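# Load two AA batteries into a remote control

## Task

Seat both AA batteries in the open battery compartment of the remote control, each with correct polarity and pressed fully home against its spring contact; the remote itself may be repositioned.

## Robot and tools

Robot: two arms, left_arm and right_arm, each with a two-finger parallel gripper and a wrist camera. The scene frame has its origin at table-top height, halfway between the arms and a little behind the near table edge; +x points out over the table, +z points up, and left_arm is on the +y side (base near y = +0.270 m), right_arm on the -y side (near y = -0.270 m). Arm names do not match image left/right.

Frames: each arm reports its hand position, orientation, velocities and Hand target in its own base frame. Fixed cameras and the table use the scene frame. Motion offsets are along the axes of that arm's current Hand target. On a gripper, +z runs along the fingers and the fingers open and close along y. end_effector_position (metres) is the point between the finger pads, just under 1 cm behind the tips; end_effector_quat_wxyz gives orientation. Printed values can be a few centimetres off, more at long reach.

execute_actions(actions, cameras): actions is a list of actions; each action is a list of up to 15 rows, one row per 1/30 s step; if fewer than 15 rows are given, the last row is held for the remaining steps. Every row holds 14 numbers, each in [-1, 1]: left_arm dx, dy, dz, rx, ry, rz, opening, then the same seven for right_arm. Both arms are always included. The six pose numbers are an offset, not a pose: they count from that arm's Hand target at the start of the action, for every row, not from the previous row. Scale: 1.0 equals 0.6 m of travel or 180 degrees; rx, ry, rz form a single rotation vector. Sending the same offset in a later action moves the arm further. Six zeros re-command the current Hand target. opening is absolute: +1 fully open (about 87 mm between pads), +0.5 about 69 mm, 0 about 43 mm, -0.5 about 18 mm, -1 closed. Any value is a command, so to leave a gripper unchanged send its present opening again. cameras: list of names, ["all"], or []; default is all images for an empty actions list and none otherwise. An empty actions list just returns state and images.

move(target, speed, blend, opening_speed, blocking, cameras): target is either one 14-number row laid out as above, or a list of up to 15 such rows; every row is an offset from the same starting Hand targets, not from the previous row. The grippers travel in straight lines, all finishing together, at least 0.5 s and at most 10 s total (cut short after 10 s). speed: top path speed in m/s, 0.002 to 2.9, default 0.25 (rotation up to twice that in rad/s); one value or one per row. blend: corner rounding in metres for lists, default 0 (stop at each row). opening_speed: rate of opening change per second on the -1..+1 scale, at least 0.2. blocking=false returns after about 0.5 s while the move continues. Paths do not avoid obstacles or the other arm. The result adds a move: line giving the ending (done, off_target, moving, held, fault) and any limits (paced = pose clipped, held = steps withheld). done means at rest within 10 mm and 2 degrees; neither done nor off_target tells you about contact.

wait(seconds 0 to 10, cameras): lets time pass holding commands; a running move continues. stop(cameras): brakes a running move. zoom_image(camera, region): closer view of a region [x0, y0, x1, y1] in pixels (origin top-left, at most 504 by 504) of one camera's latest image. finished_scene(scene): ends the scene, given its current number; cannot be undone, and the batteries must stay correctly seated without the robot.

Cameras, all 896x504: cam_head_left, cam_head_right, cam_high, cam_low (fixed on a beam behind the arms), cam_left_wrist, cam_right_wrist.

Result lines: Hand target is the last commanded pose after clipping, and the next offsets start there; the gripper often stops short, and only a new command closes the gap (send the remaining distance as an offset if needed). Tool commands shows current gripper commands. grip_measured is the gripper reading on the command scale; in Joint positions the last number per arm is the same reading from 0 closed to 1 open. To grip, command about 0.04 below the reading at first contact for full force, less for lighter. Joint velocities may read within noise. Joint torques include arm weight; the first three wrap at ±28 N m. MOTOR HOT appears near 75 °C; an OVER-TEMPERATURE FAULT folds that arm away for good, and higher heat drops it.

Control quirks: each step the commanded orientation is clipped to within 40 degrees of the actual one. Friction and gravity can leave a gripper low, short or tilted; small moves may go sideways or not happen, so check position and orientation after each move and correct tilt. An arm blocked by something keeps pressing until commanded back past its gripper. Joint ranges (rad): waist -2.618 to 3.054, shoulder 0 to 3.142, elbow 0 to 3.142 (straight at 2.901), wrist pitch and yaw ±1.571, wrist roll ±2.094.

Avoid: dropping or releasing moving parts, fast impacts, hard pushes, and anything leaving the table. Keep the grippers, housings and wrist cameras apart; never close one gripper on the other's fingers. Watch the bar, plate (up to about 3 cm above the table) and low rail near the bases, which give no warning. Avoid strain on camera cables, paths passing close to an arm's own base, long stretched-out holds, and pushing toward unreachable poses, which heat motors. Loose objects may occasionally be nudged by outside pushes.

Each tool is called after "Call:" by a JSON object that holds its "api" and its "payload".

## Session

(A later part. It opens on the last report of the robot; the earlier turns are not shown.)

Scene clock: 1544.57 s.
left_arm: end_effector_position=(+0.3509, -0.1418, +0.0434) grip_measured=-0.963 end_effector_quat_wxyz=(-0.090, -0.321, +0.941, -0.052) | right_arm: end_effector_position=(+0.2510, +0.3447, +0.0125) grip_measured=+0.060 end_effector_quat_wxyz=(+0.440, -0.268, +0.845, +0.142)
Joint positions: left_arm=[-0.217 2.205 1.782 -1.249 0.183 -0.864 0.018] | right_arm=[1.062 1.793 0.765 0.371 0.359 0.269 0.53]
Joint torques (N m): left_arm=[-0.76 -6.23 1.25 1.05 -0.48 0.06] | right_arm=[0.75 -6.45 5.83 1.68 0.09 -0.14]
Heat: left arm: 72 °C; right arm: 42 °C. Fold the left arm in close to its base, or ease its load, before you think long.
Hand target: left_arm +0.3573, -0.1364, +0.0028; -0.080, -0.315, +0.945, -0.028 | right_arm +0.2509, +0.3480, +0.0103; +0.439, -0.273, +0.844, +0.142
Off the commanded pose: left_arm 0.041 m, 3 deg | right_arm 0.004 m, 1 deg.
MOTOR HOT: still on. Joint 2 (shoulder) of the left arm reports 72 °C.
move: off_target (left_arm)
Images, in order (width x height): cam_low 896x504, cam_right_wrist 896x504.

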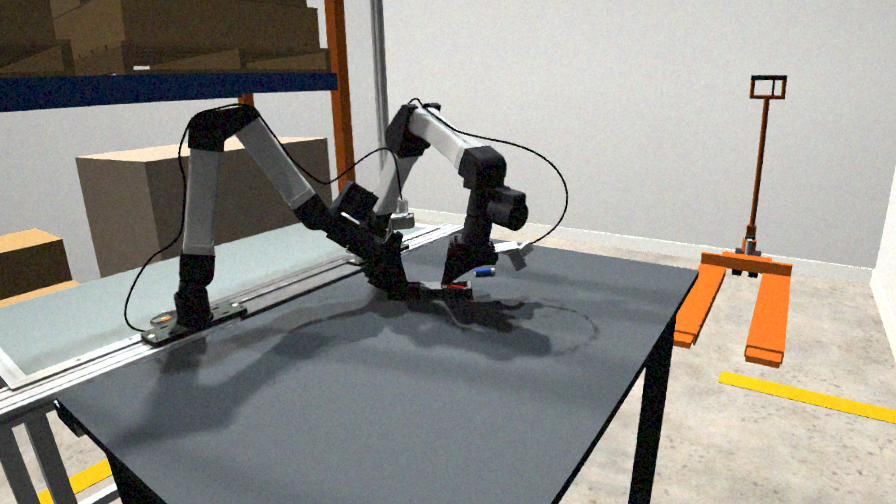

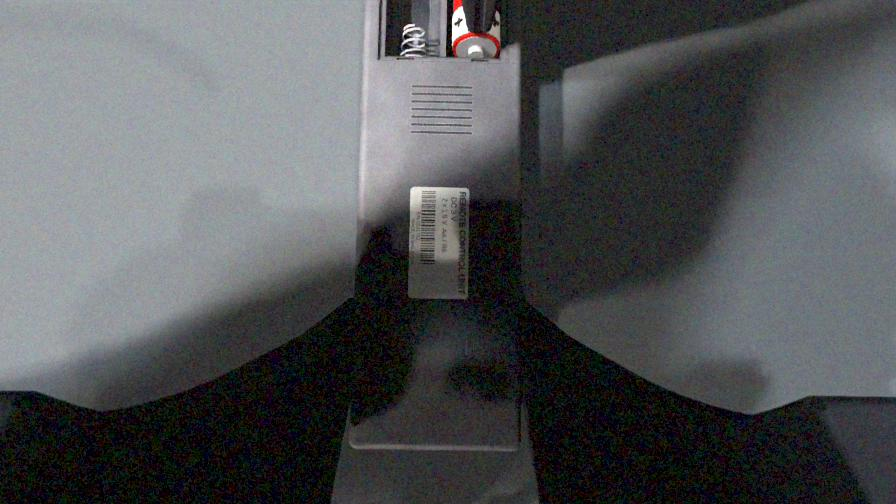

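Call:
{"api": "move", "payload": {"target": [[-0.045,0,0.05,0,0,0,-1,0,0,0,0,0,0,-0.15]], "speed": [0.08], "cameras": ["cam_low","cam_right_wrist"]}}

Call:
{"api": "zoom_image", "payload": {"camera": "cam_low", "region": [400, 250, 500, 310]}}

Call:
{"api": "zoom_image", "payload": {"camera": "cam_right_wrist", "region": [350, 0, 550, 110]}}

Scene clock: 1556.43 s.
left_arm: end_effector_position=(+0.3536, -0.1395, +0.0395) grip_measured=-0.963 end_effector_quat_wxyz=(-0.114, -0.321, +0.937, -0.082) | right_arm: end_effector_position=(+0.2510, +0.3447, +0.0124) grip_measured=+0.060 end_effector_quat_wxyz=(+0.440, -0.268, +0.845, +0.142)
Joint positions: left_arm=[-0.18 2.234 1.79 -1.248 0.255 -0.825 0.019] | right_arm=[1.062 1.793 0.765 0.371 0.359 0.269 0.53]
Joint torques (N m): left_arm=[-0.53 -1.8 2.11 1.49 -1.1 0.09] | right_arm=[0.92 -6.26 5.79 1.65 0.11 -0.09]
Heat: left arm: 67 °C; right arm: 43 °C.
Hand target: left_arm +0.3747, -0.1234, -0.0314; -0.080, -0.315, +0.945, -0.027 | right_arm +0.2509, +0.3480, +0.0102; +0.439, -0.273, +0.844, +0.142
Off the commanded pose: left_arm 0.076 m, 7 deg | right_arm 0.004 m, 1 deg.
MOTOR HOT: cleared for the motors of the left arm.
move: off_target (left_arm)
Images, in order (width x height): cam_low 896x504, cam_right_wrist 896x504.

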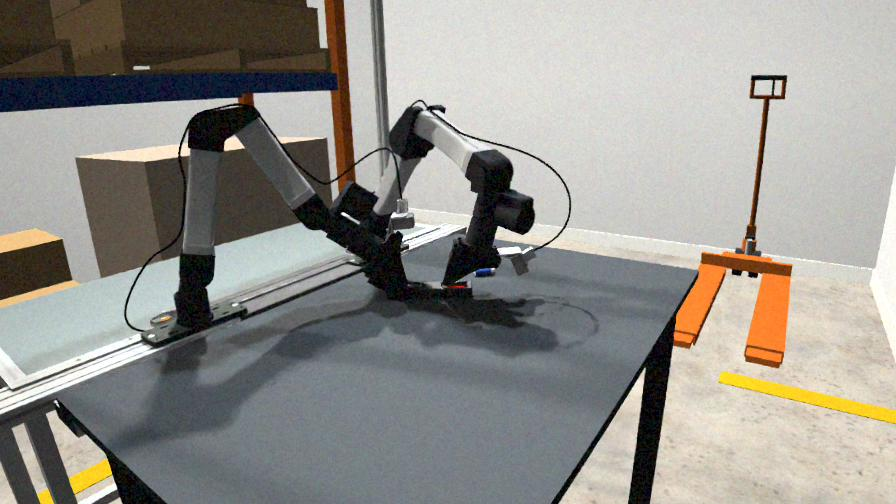

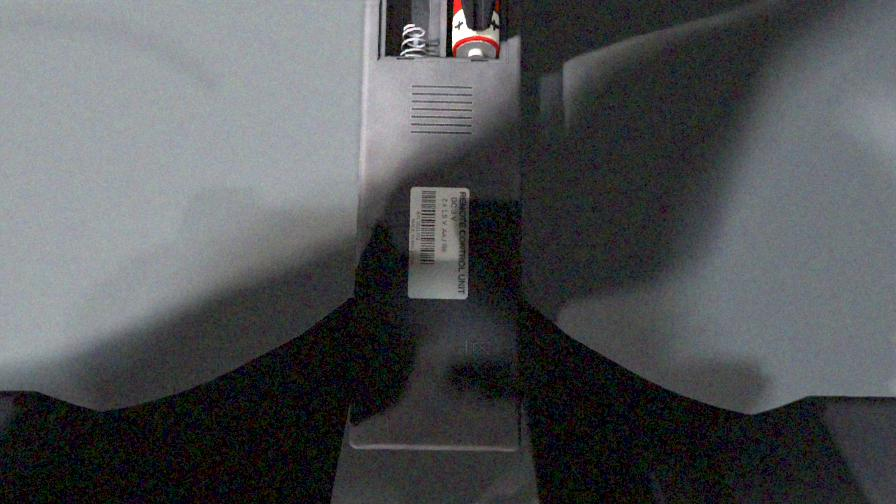

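Scaled by 5.040 from the camera's 896x504 image, which has a finer 1280x720 frame.

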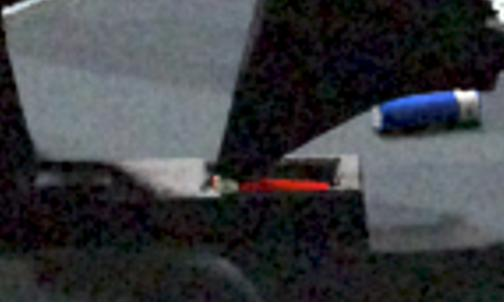

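Scaled by 2.520 from the camera's 896x504 image, which has a finer 1280x720 frame.

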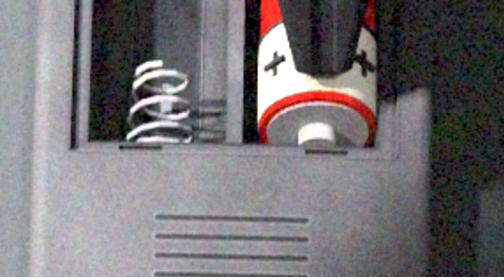

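Call:
{"api": "move", "payload": {"target": [[-0.02,0,0.06,0,0,0,-1,0,0,0,0,0,0,-0.15]], "speed": [0.1], "cameras": ["cam_right_wrist"]}}

Call:
{"api": "move", "payload": {"target": [[0.05,0,-0.11,0,0,0,-1,0,0,0,0,0,0,-0.15],[0.05,0,-0.25,0,0,0,-1,0,0,0,0,0,0,-0.15]], "speed": [0.15,0.15], "cameras": ["cam_low","cam_left_wrist","cam_right_wrist"]}}

Call:
{"api": "zoom_image", "payload": {"camera": "cam_low", "region": [400, 250, 500, 310]}}

Call:
{"api": "zoom_image", "payload": {"camera": "cam_left_wrist", "region": [330, 60, 510, 300]}}

Call:
{"api": "zoom_image", "payload": {"camera": "cam_right_wrist", "region": [350, 0, 550, 110]}}

Scene clock: 1576.87 s.
left_arm: end_effector_position=(+0.3519, -0.1386, +0.0351) grip_measured=-0.963 end_effector_quat_wxyz=(-0.134, -0.325, +0.931, -0.101) | right_arm: end_effector_position=(+0.2510, +0.3447, +0.0124) grip_measured=+0.060 end_effector_quat_wxyz=(+0.440, -0.268, +0.845, +0.142)
Joint positions: left_arm=[-0.159 2.251 1.779 -1.244 0.304 -0.808 0.019] | right_arm=[1.062 1.793 0.765 0.371 0.359 0.269 0.53]
Joint torques (N m): left_arm=[-1.29 1.28 -0.12 2.06 -1.53 0.05] | right_arm=[0.73 -6.56 5.93 1.64 0.11 -0.09]
Heat: left arm: 60 °C; right arm: 43 °C.
Hand target: left_arm +0.3793, -0.1200, -0.0689; -0.080, -0.315, +0.945, -0.027 | right_arm +0.2509, +0.3480, +0.0102; +0.439, -0.273, +0.844, +0.142
Off the commanded pose: left_arm 0.109 m, 11 deg | right_arm 0.004 m, 1 deg.
move: off_target (left_arm)
Images, in order (width x height): cam_right_wrist 896x504.

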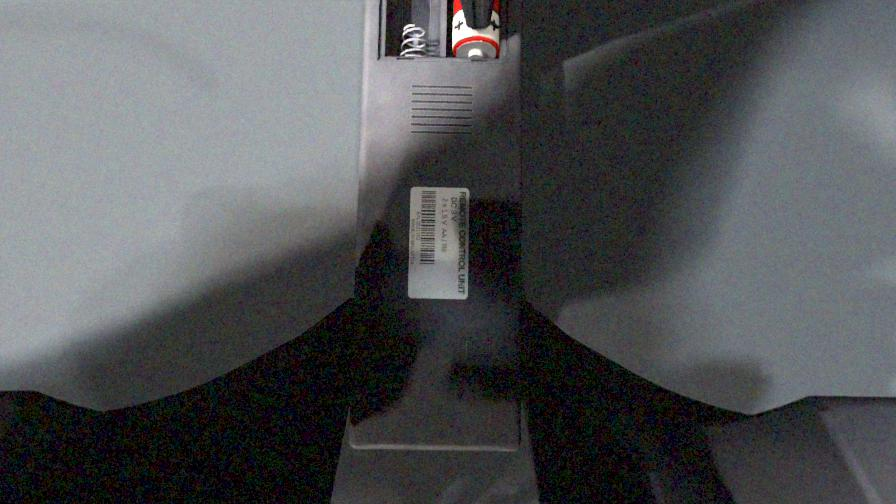

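Scene clock: 1579.03 s.
left_arm: end_effector_position=(+0.3733, -0.1279, +0.0828) grip_measured=-0.963 end_effector_quat_wxyz=(-0.082, -0.315, +0.945, -0.035) | right_arm: end_effector_position=(+0.2511, +0.3448, +0.0125) grip_measured=+0.060 end_effector_quat_wxyz=(+0.441, -0.268, +0.845, +0.142)
Joint positions: left_arm=[-0.19 2.288 2.085 -1.478 0.141 -0.827 0.018] | right_arm=[1.062 1.793 0.765 0.372 0.359 0.269 0.53]
Joint torques (N m): left_arm=[0.4 -11.26 7.86 -0.04 -0.16 0.08] | right_arm=[0.87 -6.34 5.91 1.67 0.09 -0.11]
Heat: left arm: 60 °C; right arm: 43 °C.
Hand target: left_arm +0.3757, -0.1224, +0.0840; -0.080, -0.315, +0.945, -0.028 | right_arm +0.2509, +0.3480, +0.0103; +0.439, -0.273, +0.844, +0.142
Off the commanded pose: left_arm 0.006 m, 1 deg | right_arm 0.004 m, 1 deg.
move: done
Images, in order (width x height): cam_low 896x504, cam_left_wrist 896x504, cam_right_wrist 896x504.

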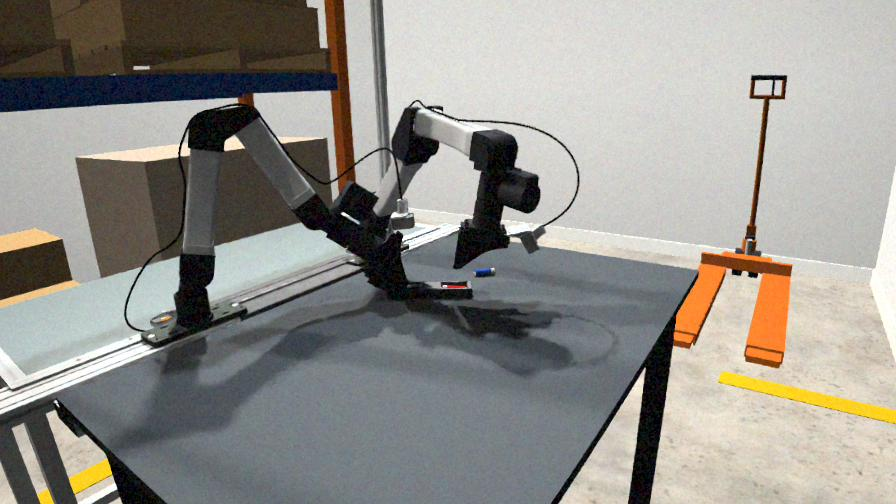

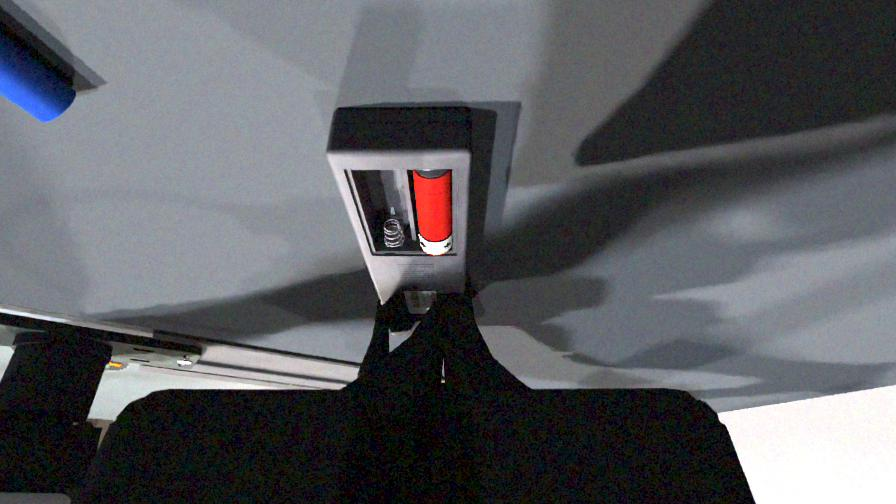

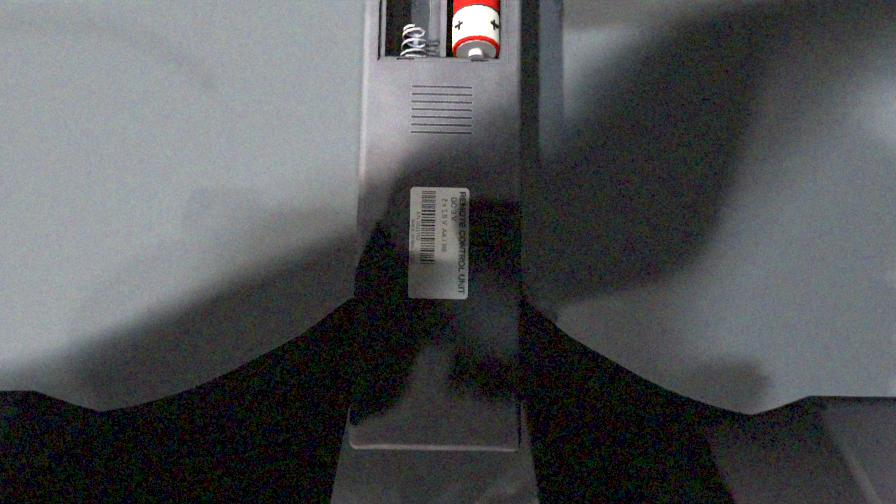

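Scaled by 5.040 from the camera's 896x504 image, which has a finer 1280x720 frame.

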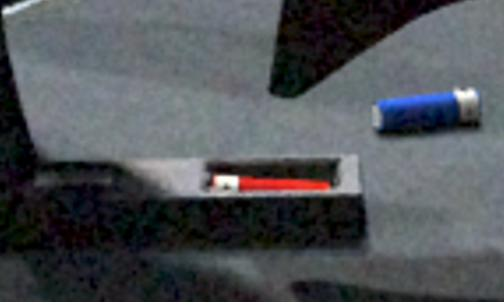

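Scaled by 2.100 from the camera's 896x504 image, which has a finer 1280x720 frame.

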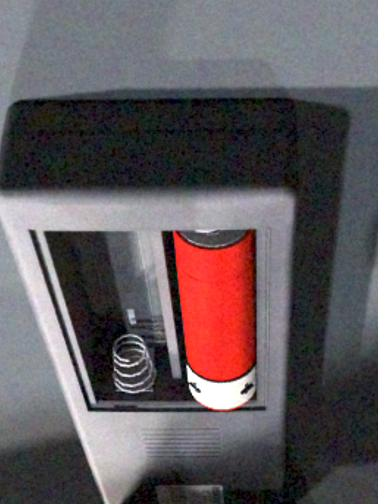

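Scaled by 2.520 from the camera's 896x504 image, which has a finer 1280x720 frame.

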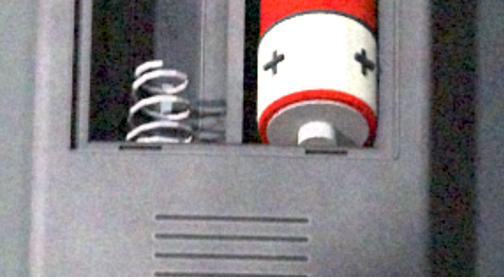

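Call:
{"api": "move", "payload": {"target": [[0.0403,0,0.056,0,0,0,-1,0,0,0,0,0,0,-0.15],[0.0263,0,0.138,0,0,0,-1,0,0,0,0,0,0,-0.15],[-0.0394,0,0.135,0,0,0,-1,0,0,0,0,0,0,-0.15]], "speed": [0.1,0.08,0.08], "cameras": ["cam_low","cam_right_wrist","cam_left_wrist"]}}

Call:
{"api": "zoom_image", "payload": {"camera": "cam_low", "region": [400, 250, 500, 310]}}

Call:
{"api": "zoom_image", "payload": {"camera": "cam_right_wrist", "region": [350, 0, 550, 110]}}

Call:
{"api": "zoom_image", "payload": {"camera": "cam_left_wrist", "region": [330, 140, 510, 380]}}

Scene clock: 1635.27 s.
left_arm: end_effector_position=(+0.3468, -0.1309, +0.0338) grip_measured=-0.963 end_effector_quat_wxyz=(-0.143, -0.314, +0.938, -0.037) | right_arm: end_effector_position=(+0.2512, +0.3448, +0.0125) grip_measured=+0.060 end_effector_quat_wxyz=(+0.441, -0.268, +0.845, +0.142)
Joint positions: left_arm=[-0.185 2.306 1.876 -1.358 0.203 -0.809 0.018] | right_arm=[1.062 1.793 0.765 0.373 0.36 0.269 0.53]
Joint torques (N m): left_arm=[1.36 -7.51 6.69 1.2 -0.71 0.03] | right_arm=[0.79 -6.5 5.96 1.68 0.1 -0.06]
Heat: left arm: 65 °C; right arm: 43 °C.
Hand target: left_arm +0.3835, -0.1168, +0.0002; -0.080, -0.315, +0.945, -0.028 | right_arm +0.2509, +0.3481, +0.0103; +0.439, -0.273, +0.844, +0.143
Off the commanded pose: left_arm 0.052 m, 7 deg | right_arm 0.004 m, 1 deg.
move: off_target (left_arm)
Images, in order (width x height): cam_low 896x504, cam_left_wrist 896x504, cam_right_wrist 896x504.

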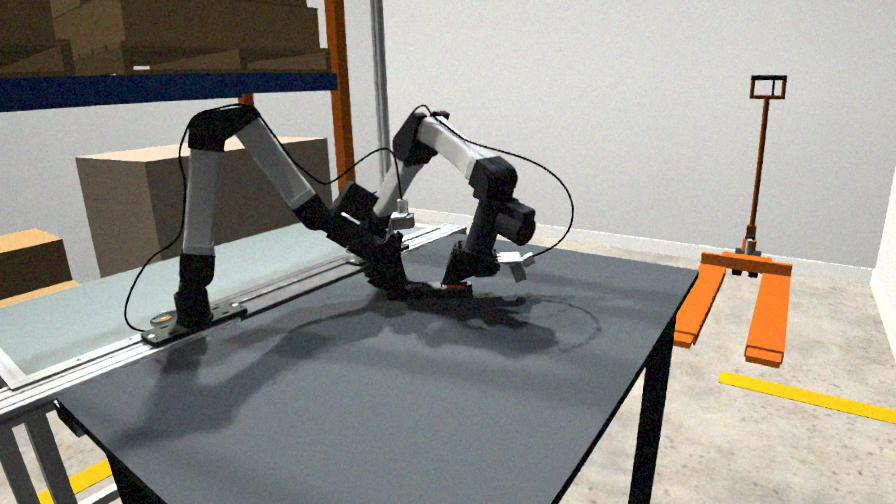

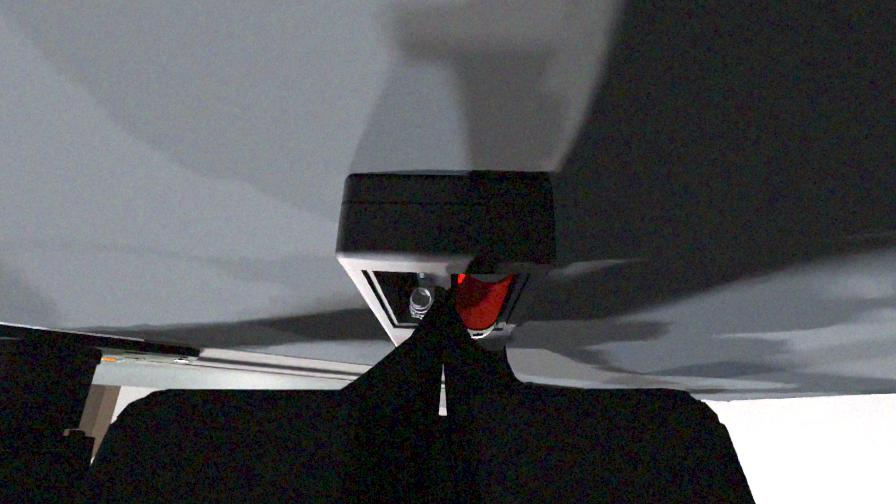

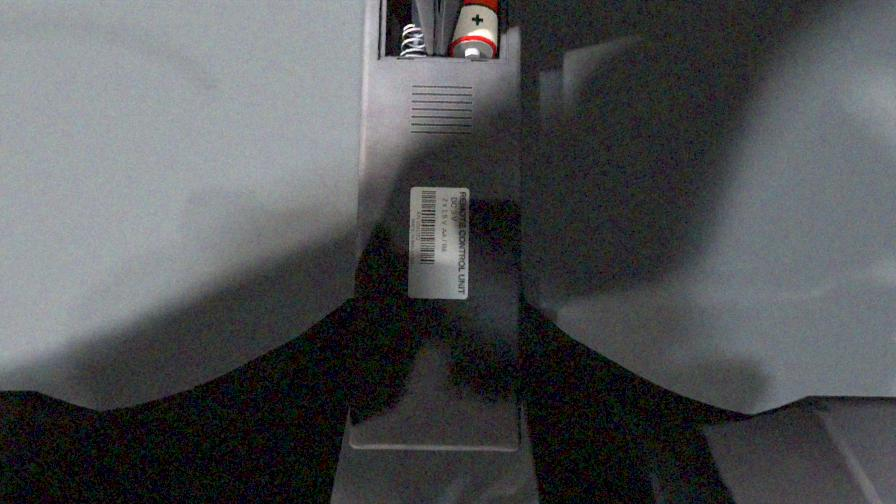

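Scaled by 5.040 from the camera's 896x504 image, which has a finer 1280x720 frame.

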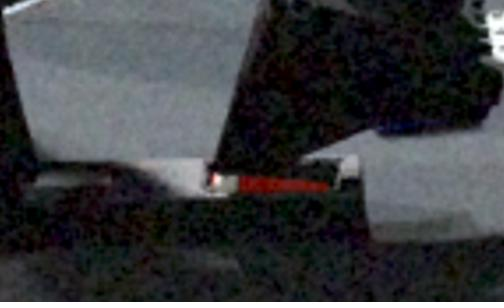

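Scaled by 2.520 from the camera's 896x504 image, which has a finer 1280x720 frame.

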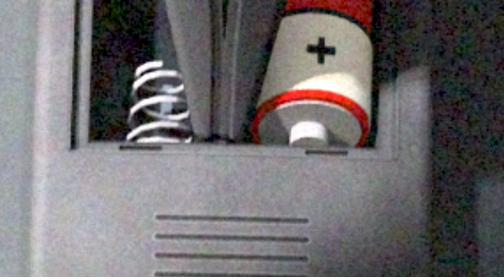

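Scaled by 2.100 from the camera's 896x504 image, which has a finer 1280x720 frame.

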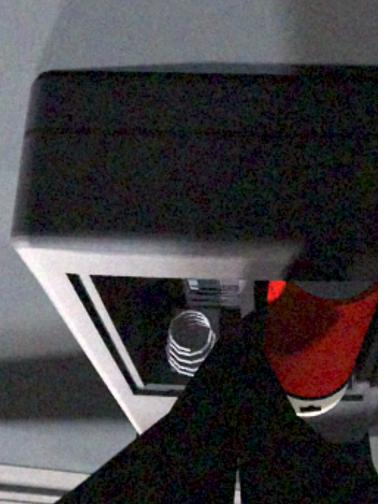

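Call:
{"api": "move", "payload": {"target": [[0.05,0,0.0,0,0,0,-1,0,0,0,0,0,0,-0.15],[0.03,-0.003,-0.14,0,0,0,-1,0,0,0,0,0,0,-0.15]], "speed": [0.1,0.12], "cameras": ["cam_low","cam_right_wrist","cam_left_wrist"]}}

Call:
{"api": "zoom_image", "payload": {"camera": "cam_low", "region": [400, 250, 500, 310]}}

Call:
{"api": "zoom_image", "payload": {"camera": "cam_right_wrist", "region": [350, 0, 550, 110]}}

Call:
{"api": "zoom_image", "payload": {"camera": "cam_left_wrist", "region": [330, 90, 510, 330]}}

Scene clock: 1652.00 s.
left_arm: end_effector_position=(+0.3792, -0.1251, +0.0848) grip_measured=-0.963 end_effector_quat_wxyz=(-0.083, -0.316, +0.945, -0.034) | right_arm: end_effector_position=(+0.2524, +0.3436, +0.0125) grip_measured=+0.060 end_effector_quat_wxyz=(+0.443, -0.266, +0.845, +0.138)
Joint positions: left_arm=[-0.181 2.318 2.143 -1.508 0.14 -0.819 0.018] | right_arm=[1.062 1.794 0.765 0.373 0.369 0.269 0.53]
Joint torques (N m): left_arm=[0.28 -11.33 8.1 -0.01 -0.16 0.09] | right_arm=[0.75 -6.69 5.86 1.65 -0.04 -0.07]
Heat: left arm: 63 °C; right arm: 43 °C.
Hand target: left_arm +0.3817, -0.1202, +0.0861; -0.080, -0.315, +0.945, -0.028 | right_arm +0.2509, +0.3480, +0.0103; +0.439, -0.273, +0.844, +0.142
Off the commanded pose: left_arm 0.006 m, 1 deg | right_arm 0.005 m, 1 deg.
move: done
Images, in order (width x height): cam_low 896x504, cam_left_wrist 896x504, cam_right_wrist 896x504.

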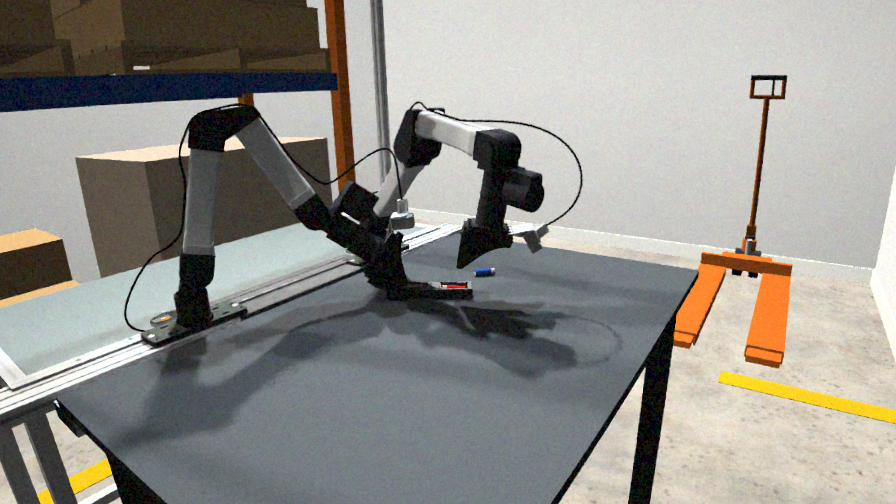

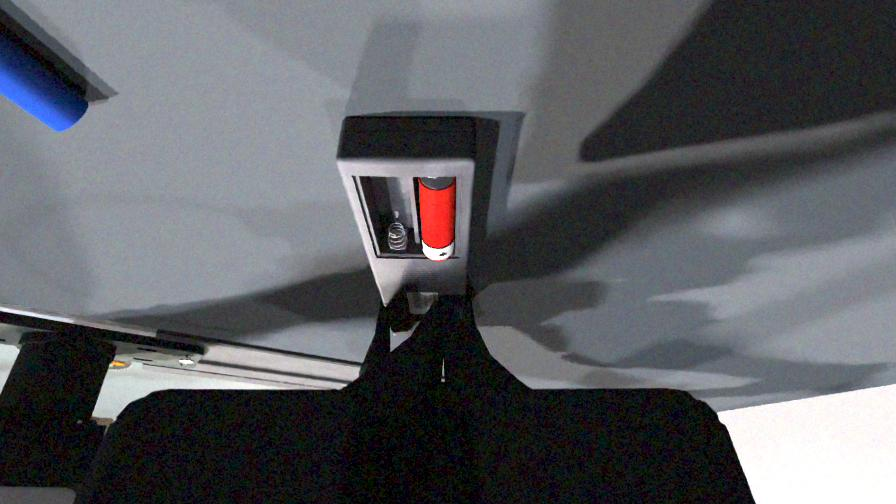

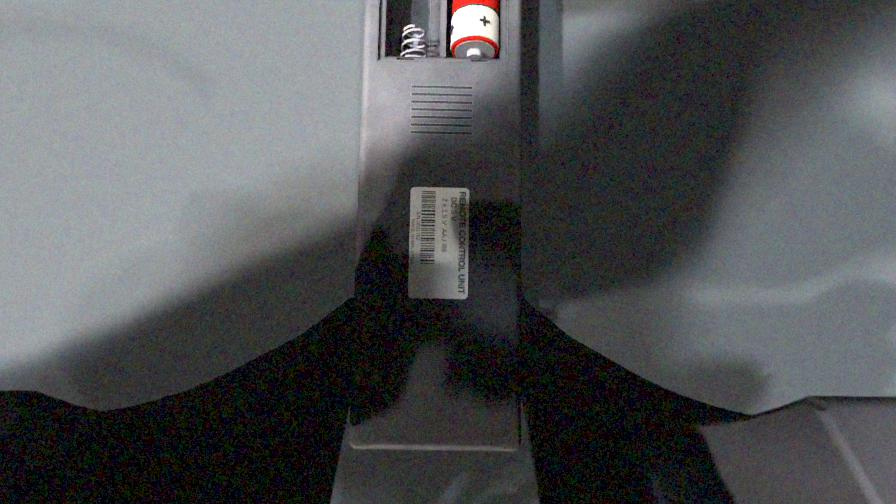

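Scaled by 5.040 from the camera's 896x504 image, which has a finer 1280x720 frame.

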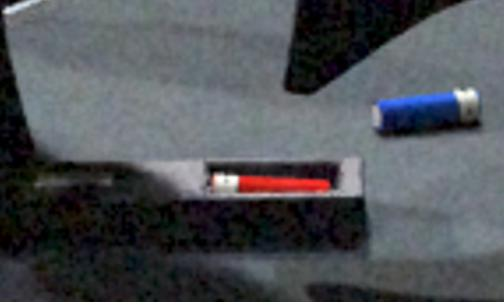

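Scaled by 2.520 from the camera's 896x504 image, which has a finer 1280x720 frame.

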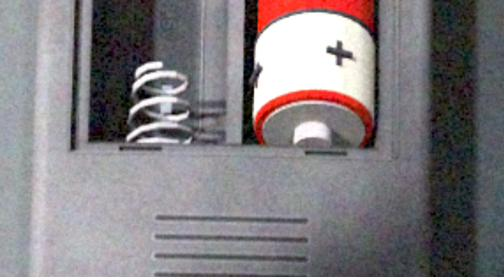

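Scaled by 2.100 from the camera's 896x504 image, which has a finer 1280x720 frame.

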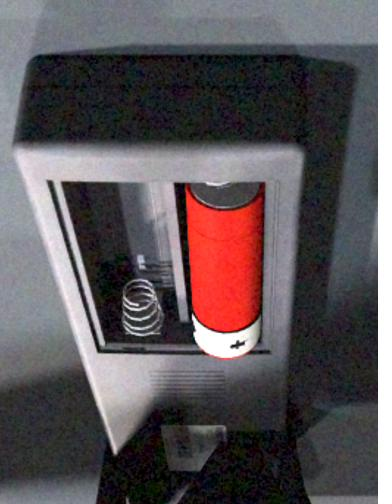

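Call:
{"api": "move", "payload": {"target": [[0.0367,0.0007,0.05,0,-0.02,0,-0.48,0,0,0,0,0,0,-0.15],[0.0278,0.0007,0.103,0,-0.02,0,-0.48,0,0,0,0,0,0,-0.15],[0.0278,0.0007,0.103,0,-0.02,0,-0.8,0,0,0,0,0,0,-0.15]], "speed": [0.1,0.05,0.08], "opening_speed": 1, "cameras": ["cam_low","cam_right_wrist","cam_left_wrist"]}}

Call:
{"api": "zoom_image", "payload": {"camera": "cam_low", "region": [400, 250, 500, 310]}}

Call:
{"api": "zoom_image", "payload": {"camera": "cam_right_wrist", "region": [350, 0, 550, 110]}}

Call:
{"api": "zoom_image", "payload": {"camera": "cam_left_wrist", "region": [330, 140, 510, 380]}}

Scene clock: 1678.50 s.
left_arm: end_effector_position=(+0.3551, -0.1408, +0.0404) grip_measured=-0.645 end_effector_quat_wxyz=(-0.067, -0.314, +0.946, -0.029) | right_arm: end_effector_position=(+0.2519, +0.3441, +0.0124) grip_measured=+0.060 end_effector_quat_wxyz=(+0.442, -0.265, +0.845, +0.140)
Joint positions: left_arm=[-0.238 2.208 1.792 -1.239 0.121 -0.875 0.178] | right_arm=[1.062 1.794 0.765 0.373 0.366 0.272 0.53]
Joint torques (N m): left_arm=[-0.35 -10.99 3 0.67 -0.37 -0.05] | right_arm=[0.83 -6.64 5.9 1.65 0 -0.14]
Heat: left arm: 63 °C; right arm: 43 °C.
Hand target: left_arm +0.3599, -0.1360, +0.0279; -0.050, -0.316, +0.947, -0.017 | right_arm +0.2509, +0.3480, +0.0103; +0.439, -0.273, +0.844, +0.142
Off the commanded pose: left_arm 0.014 m, 2 deg | right_arm 0.005 m, 1 deg.
move: off_target (left_arm); target 3's new opening was sent with left_arm's hand 0.015 m and 2 deg from that target
Images, in order (width x height): cam_low 896x504, cam_left_wrist 896x504, cam_right_wrist 896x504.

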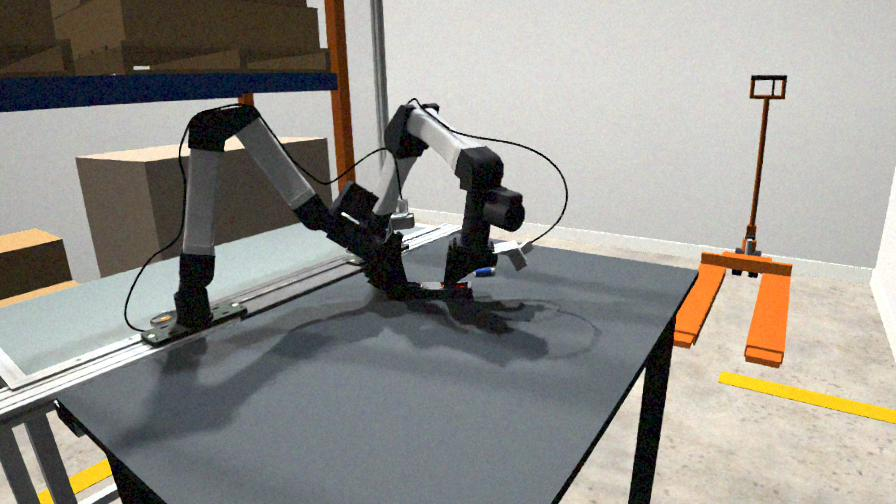

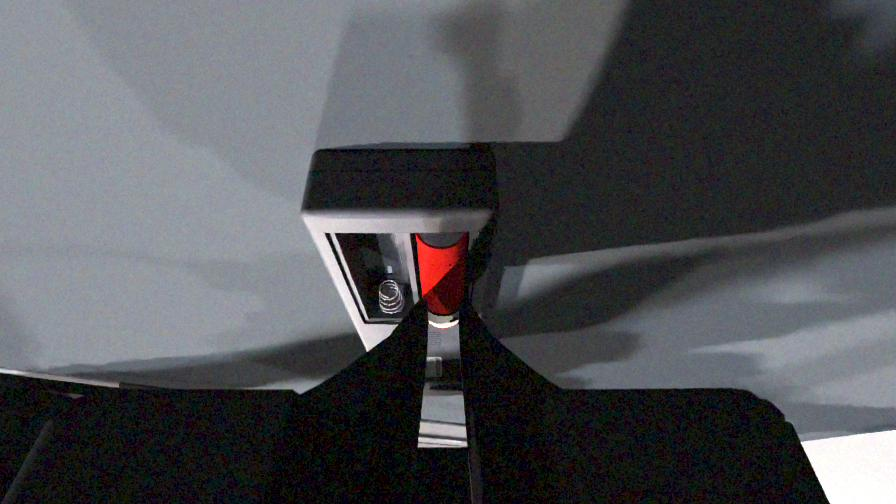

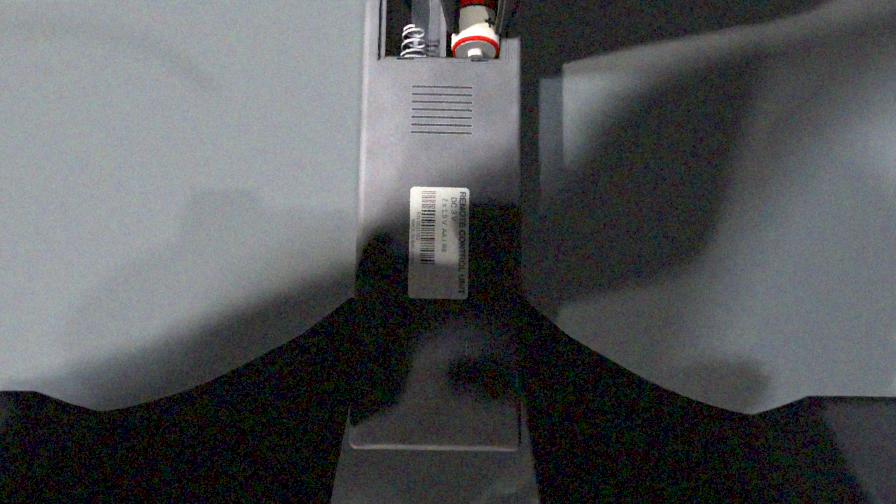

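Scaled by 5.040 from the camera's 896x504 image, which has a finer 1280x720 frame.

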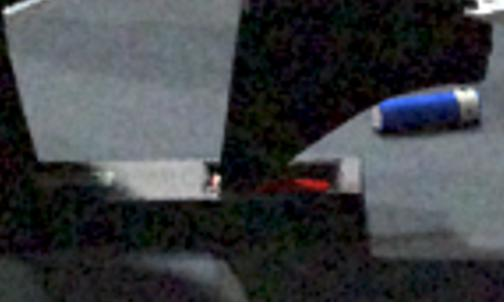

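Scaled by 2.520 from the camera's 896x504 image, which has a finer 1280x720 frame.

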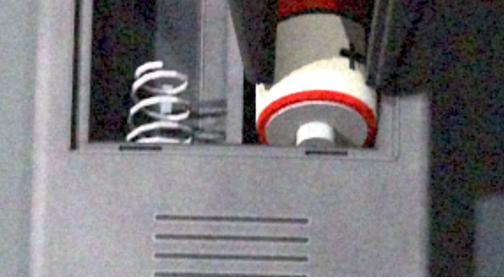

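Scaled by 2.100 from the camera's 896x504 image, which has a finer 1280x720 frame.

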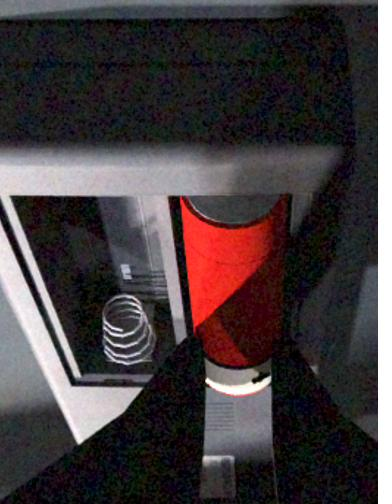

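Call:
{"api": "move", "payload": {"target": [[-0.04,0,0.0,0,0,0,-0.9,0,0,0,0,0,0,-0.15],[-0.045,0,0.06,0,-0.06,0,-0.9,0,0,0,0,0,0,-0.15]], "speed": [0.08,0.08], "cameras": ["cam_low","cam_right_wrist","cam_left_wrist"]}}

Call:
{"api": "zoom_image", "payload": {"camera": "cam_low", "region": [400, 250, 500, 310]}}

Call:
{"api": "zoom_image", "payload": {"camera": "cam_right_wrist", "region": [350, 0, 550, 110]}}

Call:
{"api": "zoom_image", "payload": {"camera": "cam_left_wrist", "region": [330, 140, 510, 380]}}

Scene clock: 1694.87 s.
left_arm: end_effector_position=(+0.3571, -0.1376, +0.0379) grip_measured=-0.651 end_effector_quat_wxyz=(-0.008, -0.313, +0.949, -0.035) | right_arm: end_effector_position=(+0.2522, +0.3446, +0.0123) grip_measured=+0.060 end_effector_quat_wxyz=(+0.443, -0.265, +0.845, +0.141)
Joint positions: left_arm=[-0.252 2.104 1.642 -1.085 0.067 -0.891 0.174] | right_arm=[1.062 1.796 0.765 0.378 0.366 0.272 0.53]
Joint torques (N m): left_arm=[-0.65 -4.56 1.42 1.65 -1.18 -0.07] | right_arm=[0.9 -6.8 5.9 1.64 0.01 -0.15]
Heat: left arm: 65 °C; right arm: 43 °C.
Hand target: left_arm +0.3784, -0.1222, -0.0107; +0.039, -0.316, +0.948, +0.012 | right_arm +0.2509, +0.3480, +0.0102; +0.439, -0.273, +0.844, +0.142
Off the commanded pose: left_arm 0.055 m, 8 deg | right_arm 0.004 m, 1 deg.
move: off_target (left_arm)
Images, in order (width x height): cam_low 896x504, cam_left_wrist 896x504, cam_right_wrist 896x504.

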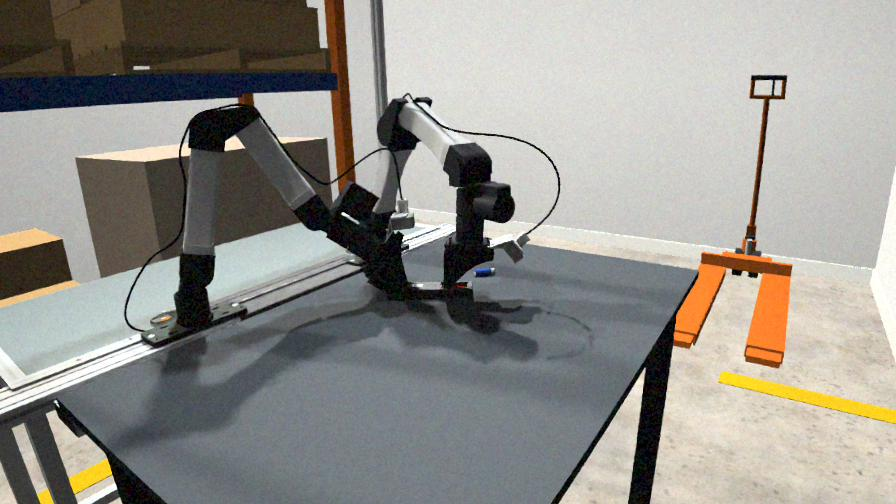

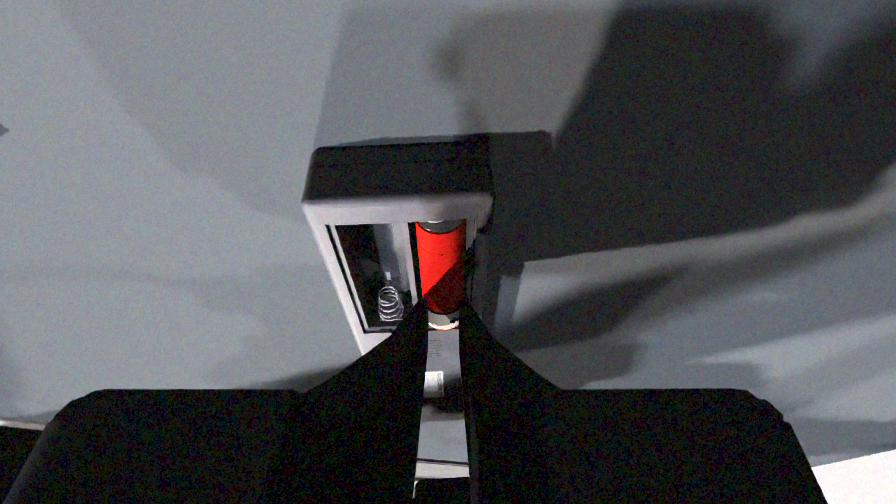

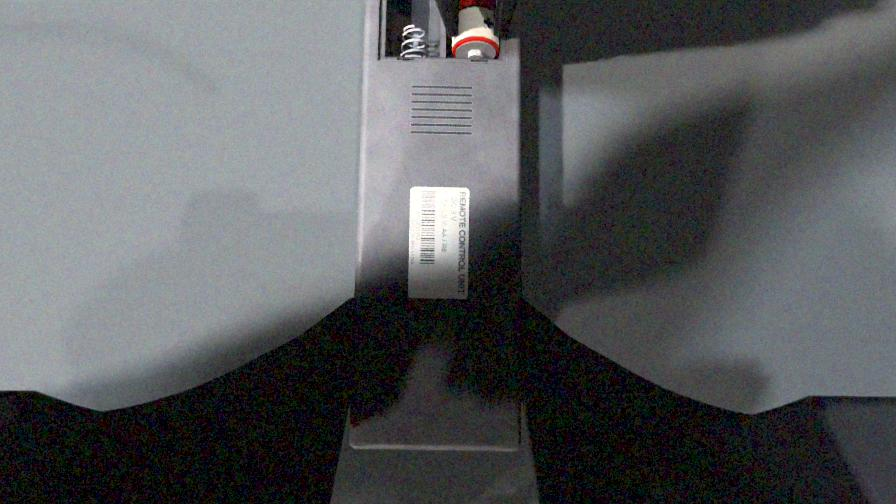

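Scaled by 5.040 from the camera's 896x504 image, which has a finer 1280x720 frame.

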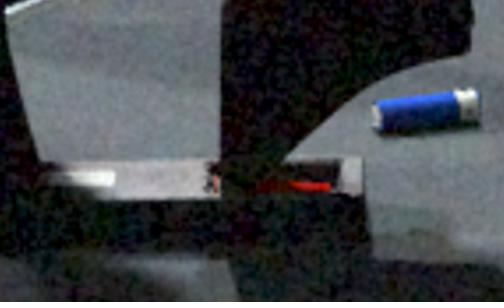

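Scaled by 2.520 from the camera's 896x504 image, which has a finer 1280x720 frame.

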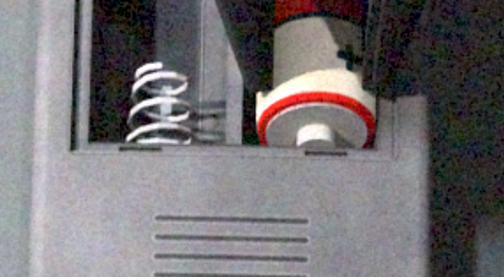

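Scaled by 2.100 from the camera's 896x504 image, which has a finer 1280x720 frame.

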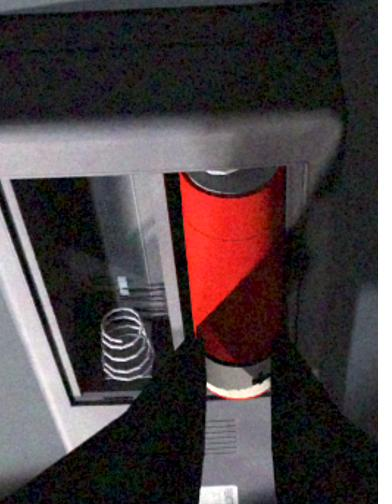

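Call:
{"api": "move", "payload": {"target": [[0.03,0,-0.06,0,0.03,0,-0.45,0,0,0,0,0,0,-0.15],[0.03,0,-0.14,0,0.03,0,-0.45,0,0,0,0,0,0,-0.15],[0.03,0.001,-0.14,0,0.03,0,-1,0,0,0,0,0,0,-0.15],[0.028,0.001,-0.02,0,0.03,0,-1,0,0,0,0,0,0,-0.15]], "speed": [0.1,0.1,0.08,0.06], "opening_speed": 1.5, "cameras": ["cam_low","cam_right_wrist","cam_left_wrist"]}}

Call:
{"api": "zoom_image", "payload": {"camera": "cam_low", "region": [400, 250, 500, 310]}}

Call:
{"api": "zoom_image", "payload": {"camera": "cam_right_wrist", "region": [350, 0, 550, 110]}}

Call:
{"api": "zoom_image", "payload": {"camera": "cam_left_wrist", "region": [330, 140, 510, 380]}}

Scene clock: 1724.97 s.
left_arm: end_effector_position=(+0.3545, -0.1381, +0.0417) grip_measured=-0.963 end_effector_quat_wxyz=(-0.015, -0.317, +0.948, -0.025) | right_arm: end_effector_position=(+0.2522, +0.3446, +0.0123) grip_measured=+0.060 end_effector_quat_wxyz=(+0.443, -0.265, +0.845, +0.141)
Joint positions: left_arm=[-0.258 2.113 1.67 -1.126 0.059 -0.904 0.018] | right_arm=[1.062 1.796 0.765 0.378 0.366 0.272 0.53]
Joint torques (N m): left_arm=[-0.36 -5 1.33 1.32 -0.5 0.03] | right_arm=[0.76 -6.76 5.86 1.59 0 -0.1]
Heat: left arm: 59 °C; right arm: 43 °C.
Hand target: left_arm +0.3639, -0.1324, -0.0001; -0.005, -0.316, +0.949, -0.003 | right_arm +0.2509, +0.3480, +0.0102; +0.439, -0.273, +0.844, +0.142
Off the commanded pose: left_arm 0.043 m, 3 deg | right_arm 0.004 m, 1 deg.
move: off_target (left_arm)
Images, in order (width x height): cam_low 896x504, cam_left_wrist 896x504, cam_right_wrist 896x504.

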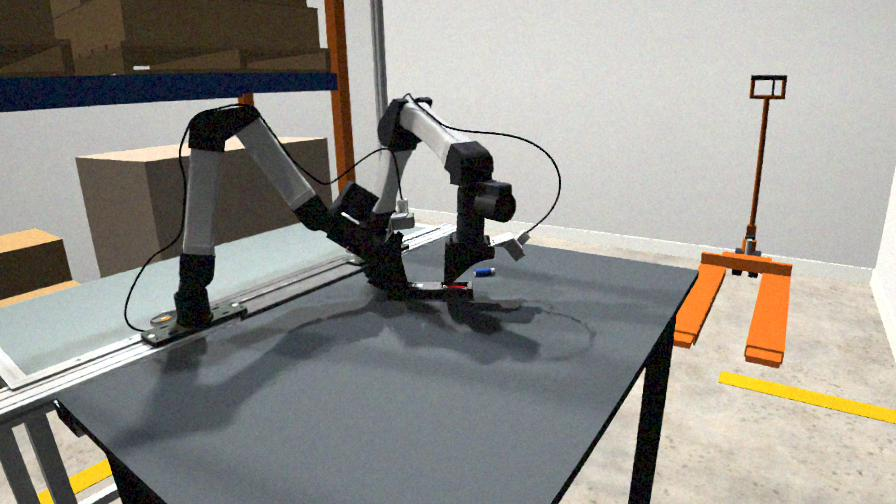

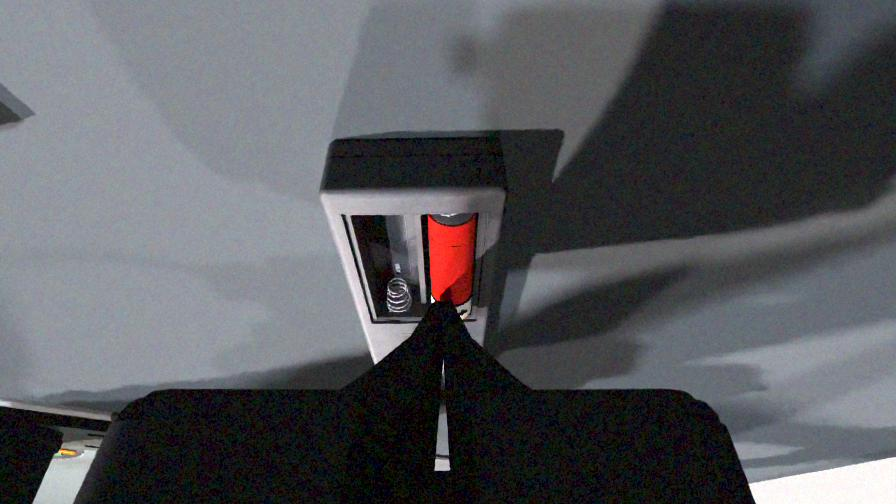

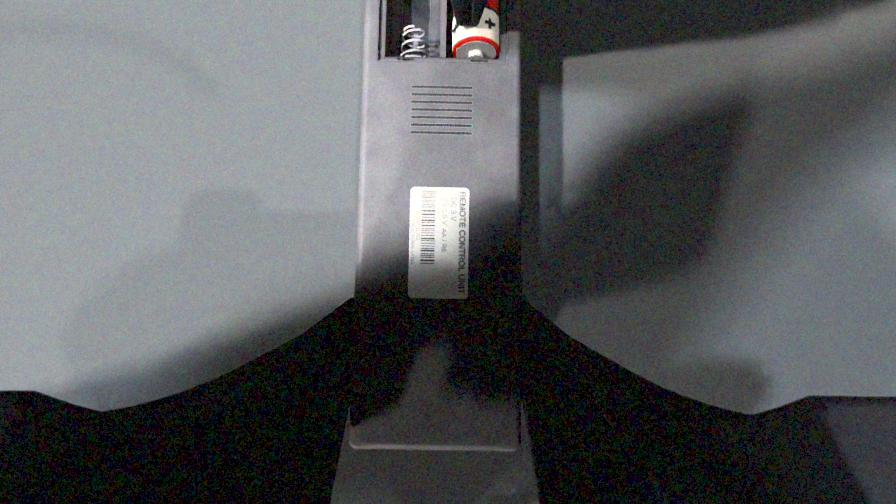

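Scaled by 5.040 from the camera's 896x504 image, which has a finer 1280x720 frame.

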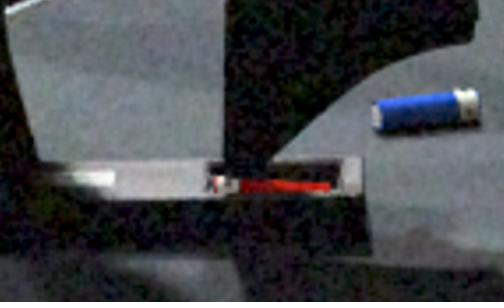

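Scaled by 2.520 from the camera's 896x504 image, which has a finer 1280x720 frame.

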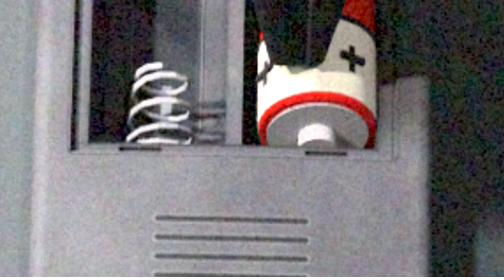

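Scaled by 2.100 from the camera's 896x504 image, which has a finer 1280x720 frame.

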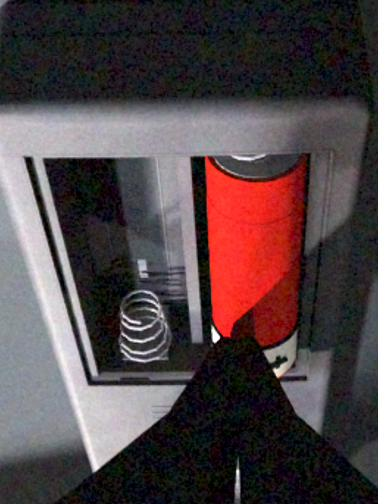

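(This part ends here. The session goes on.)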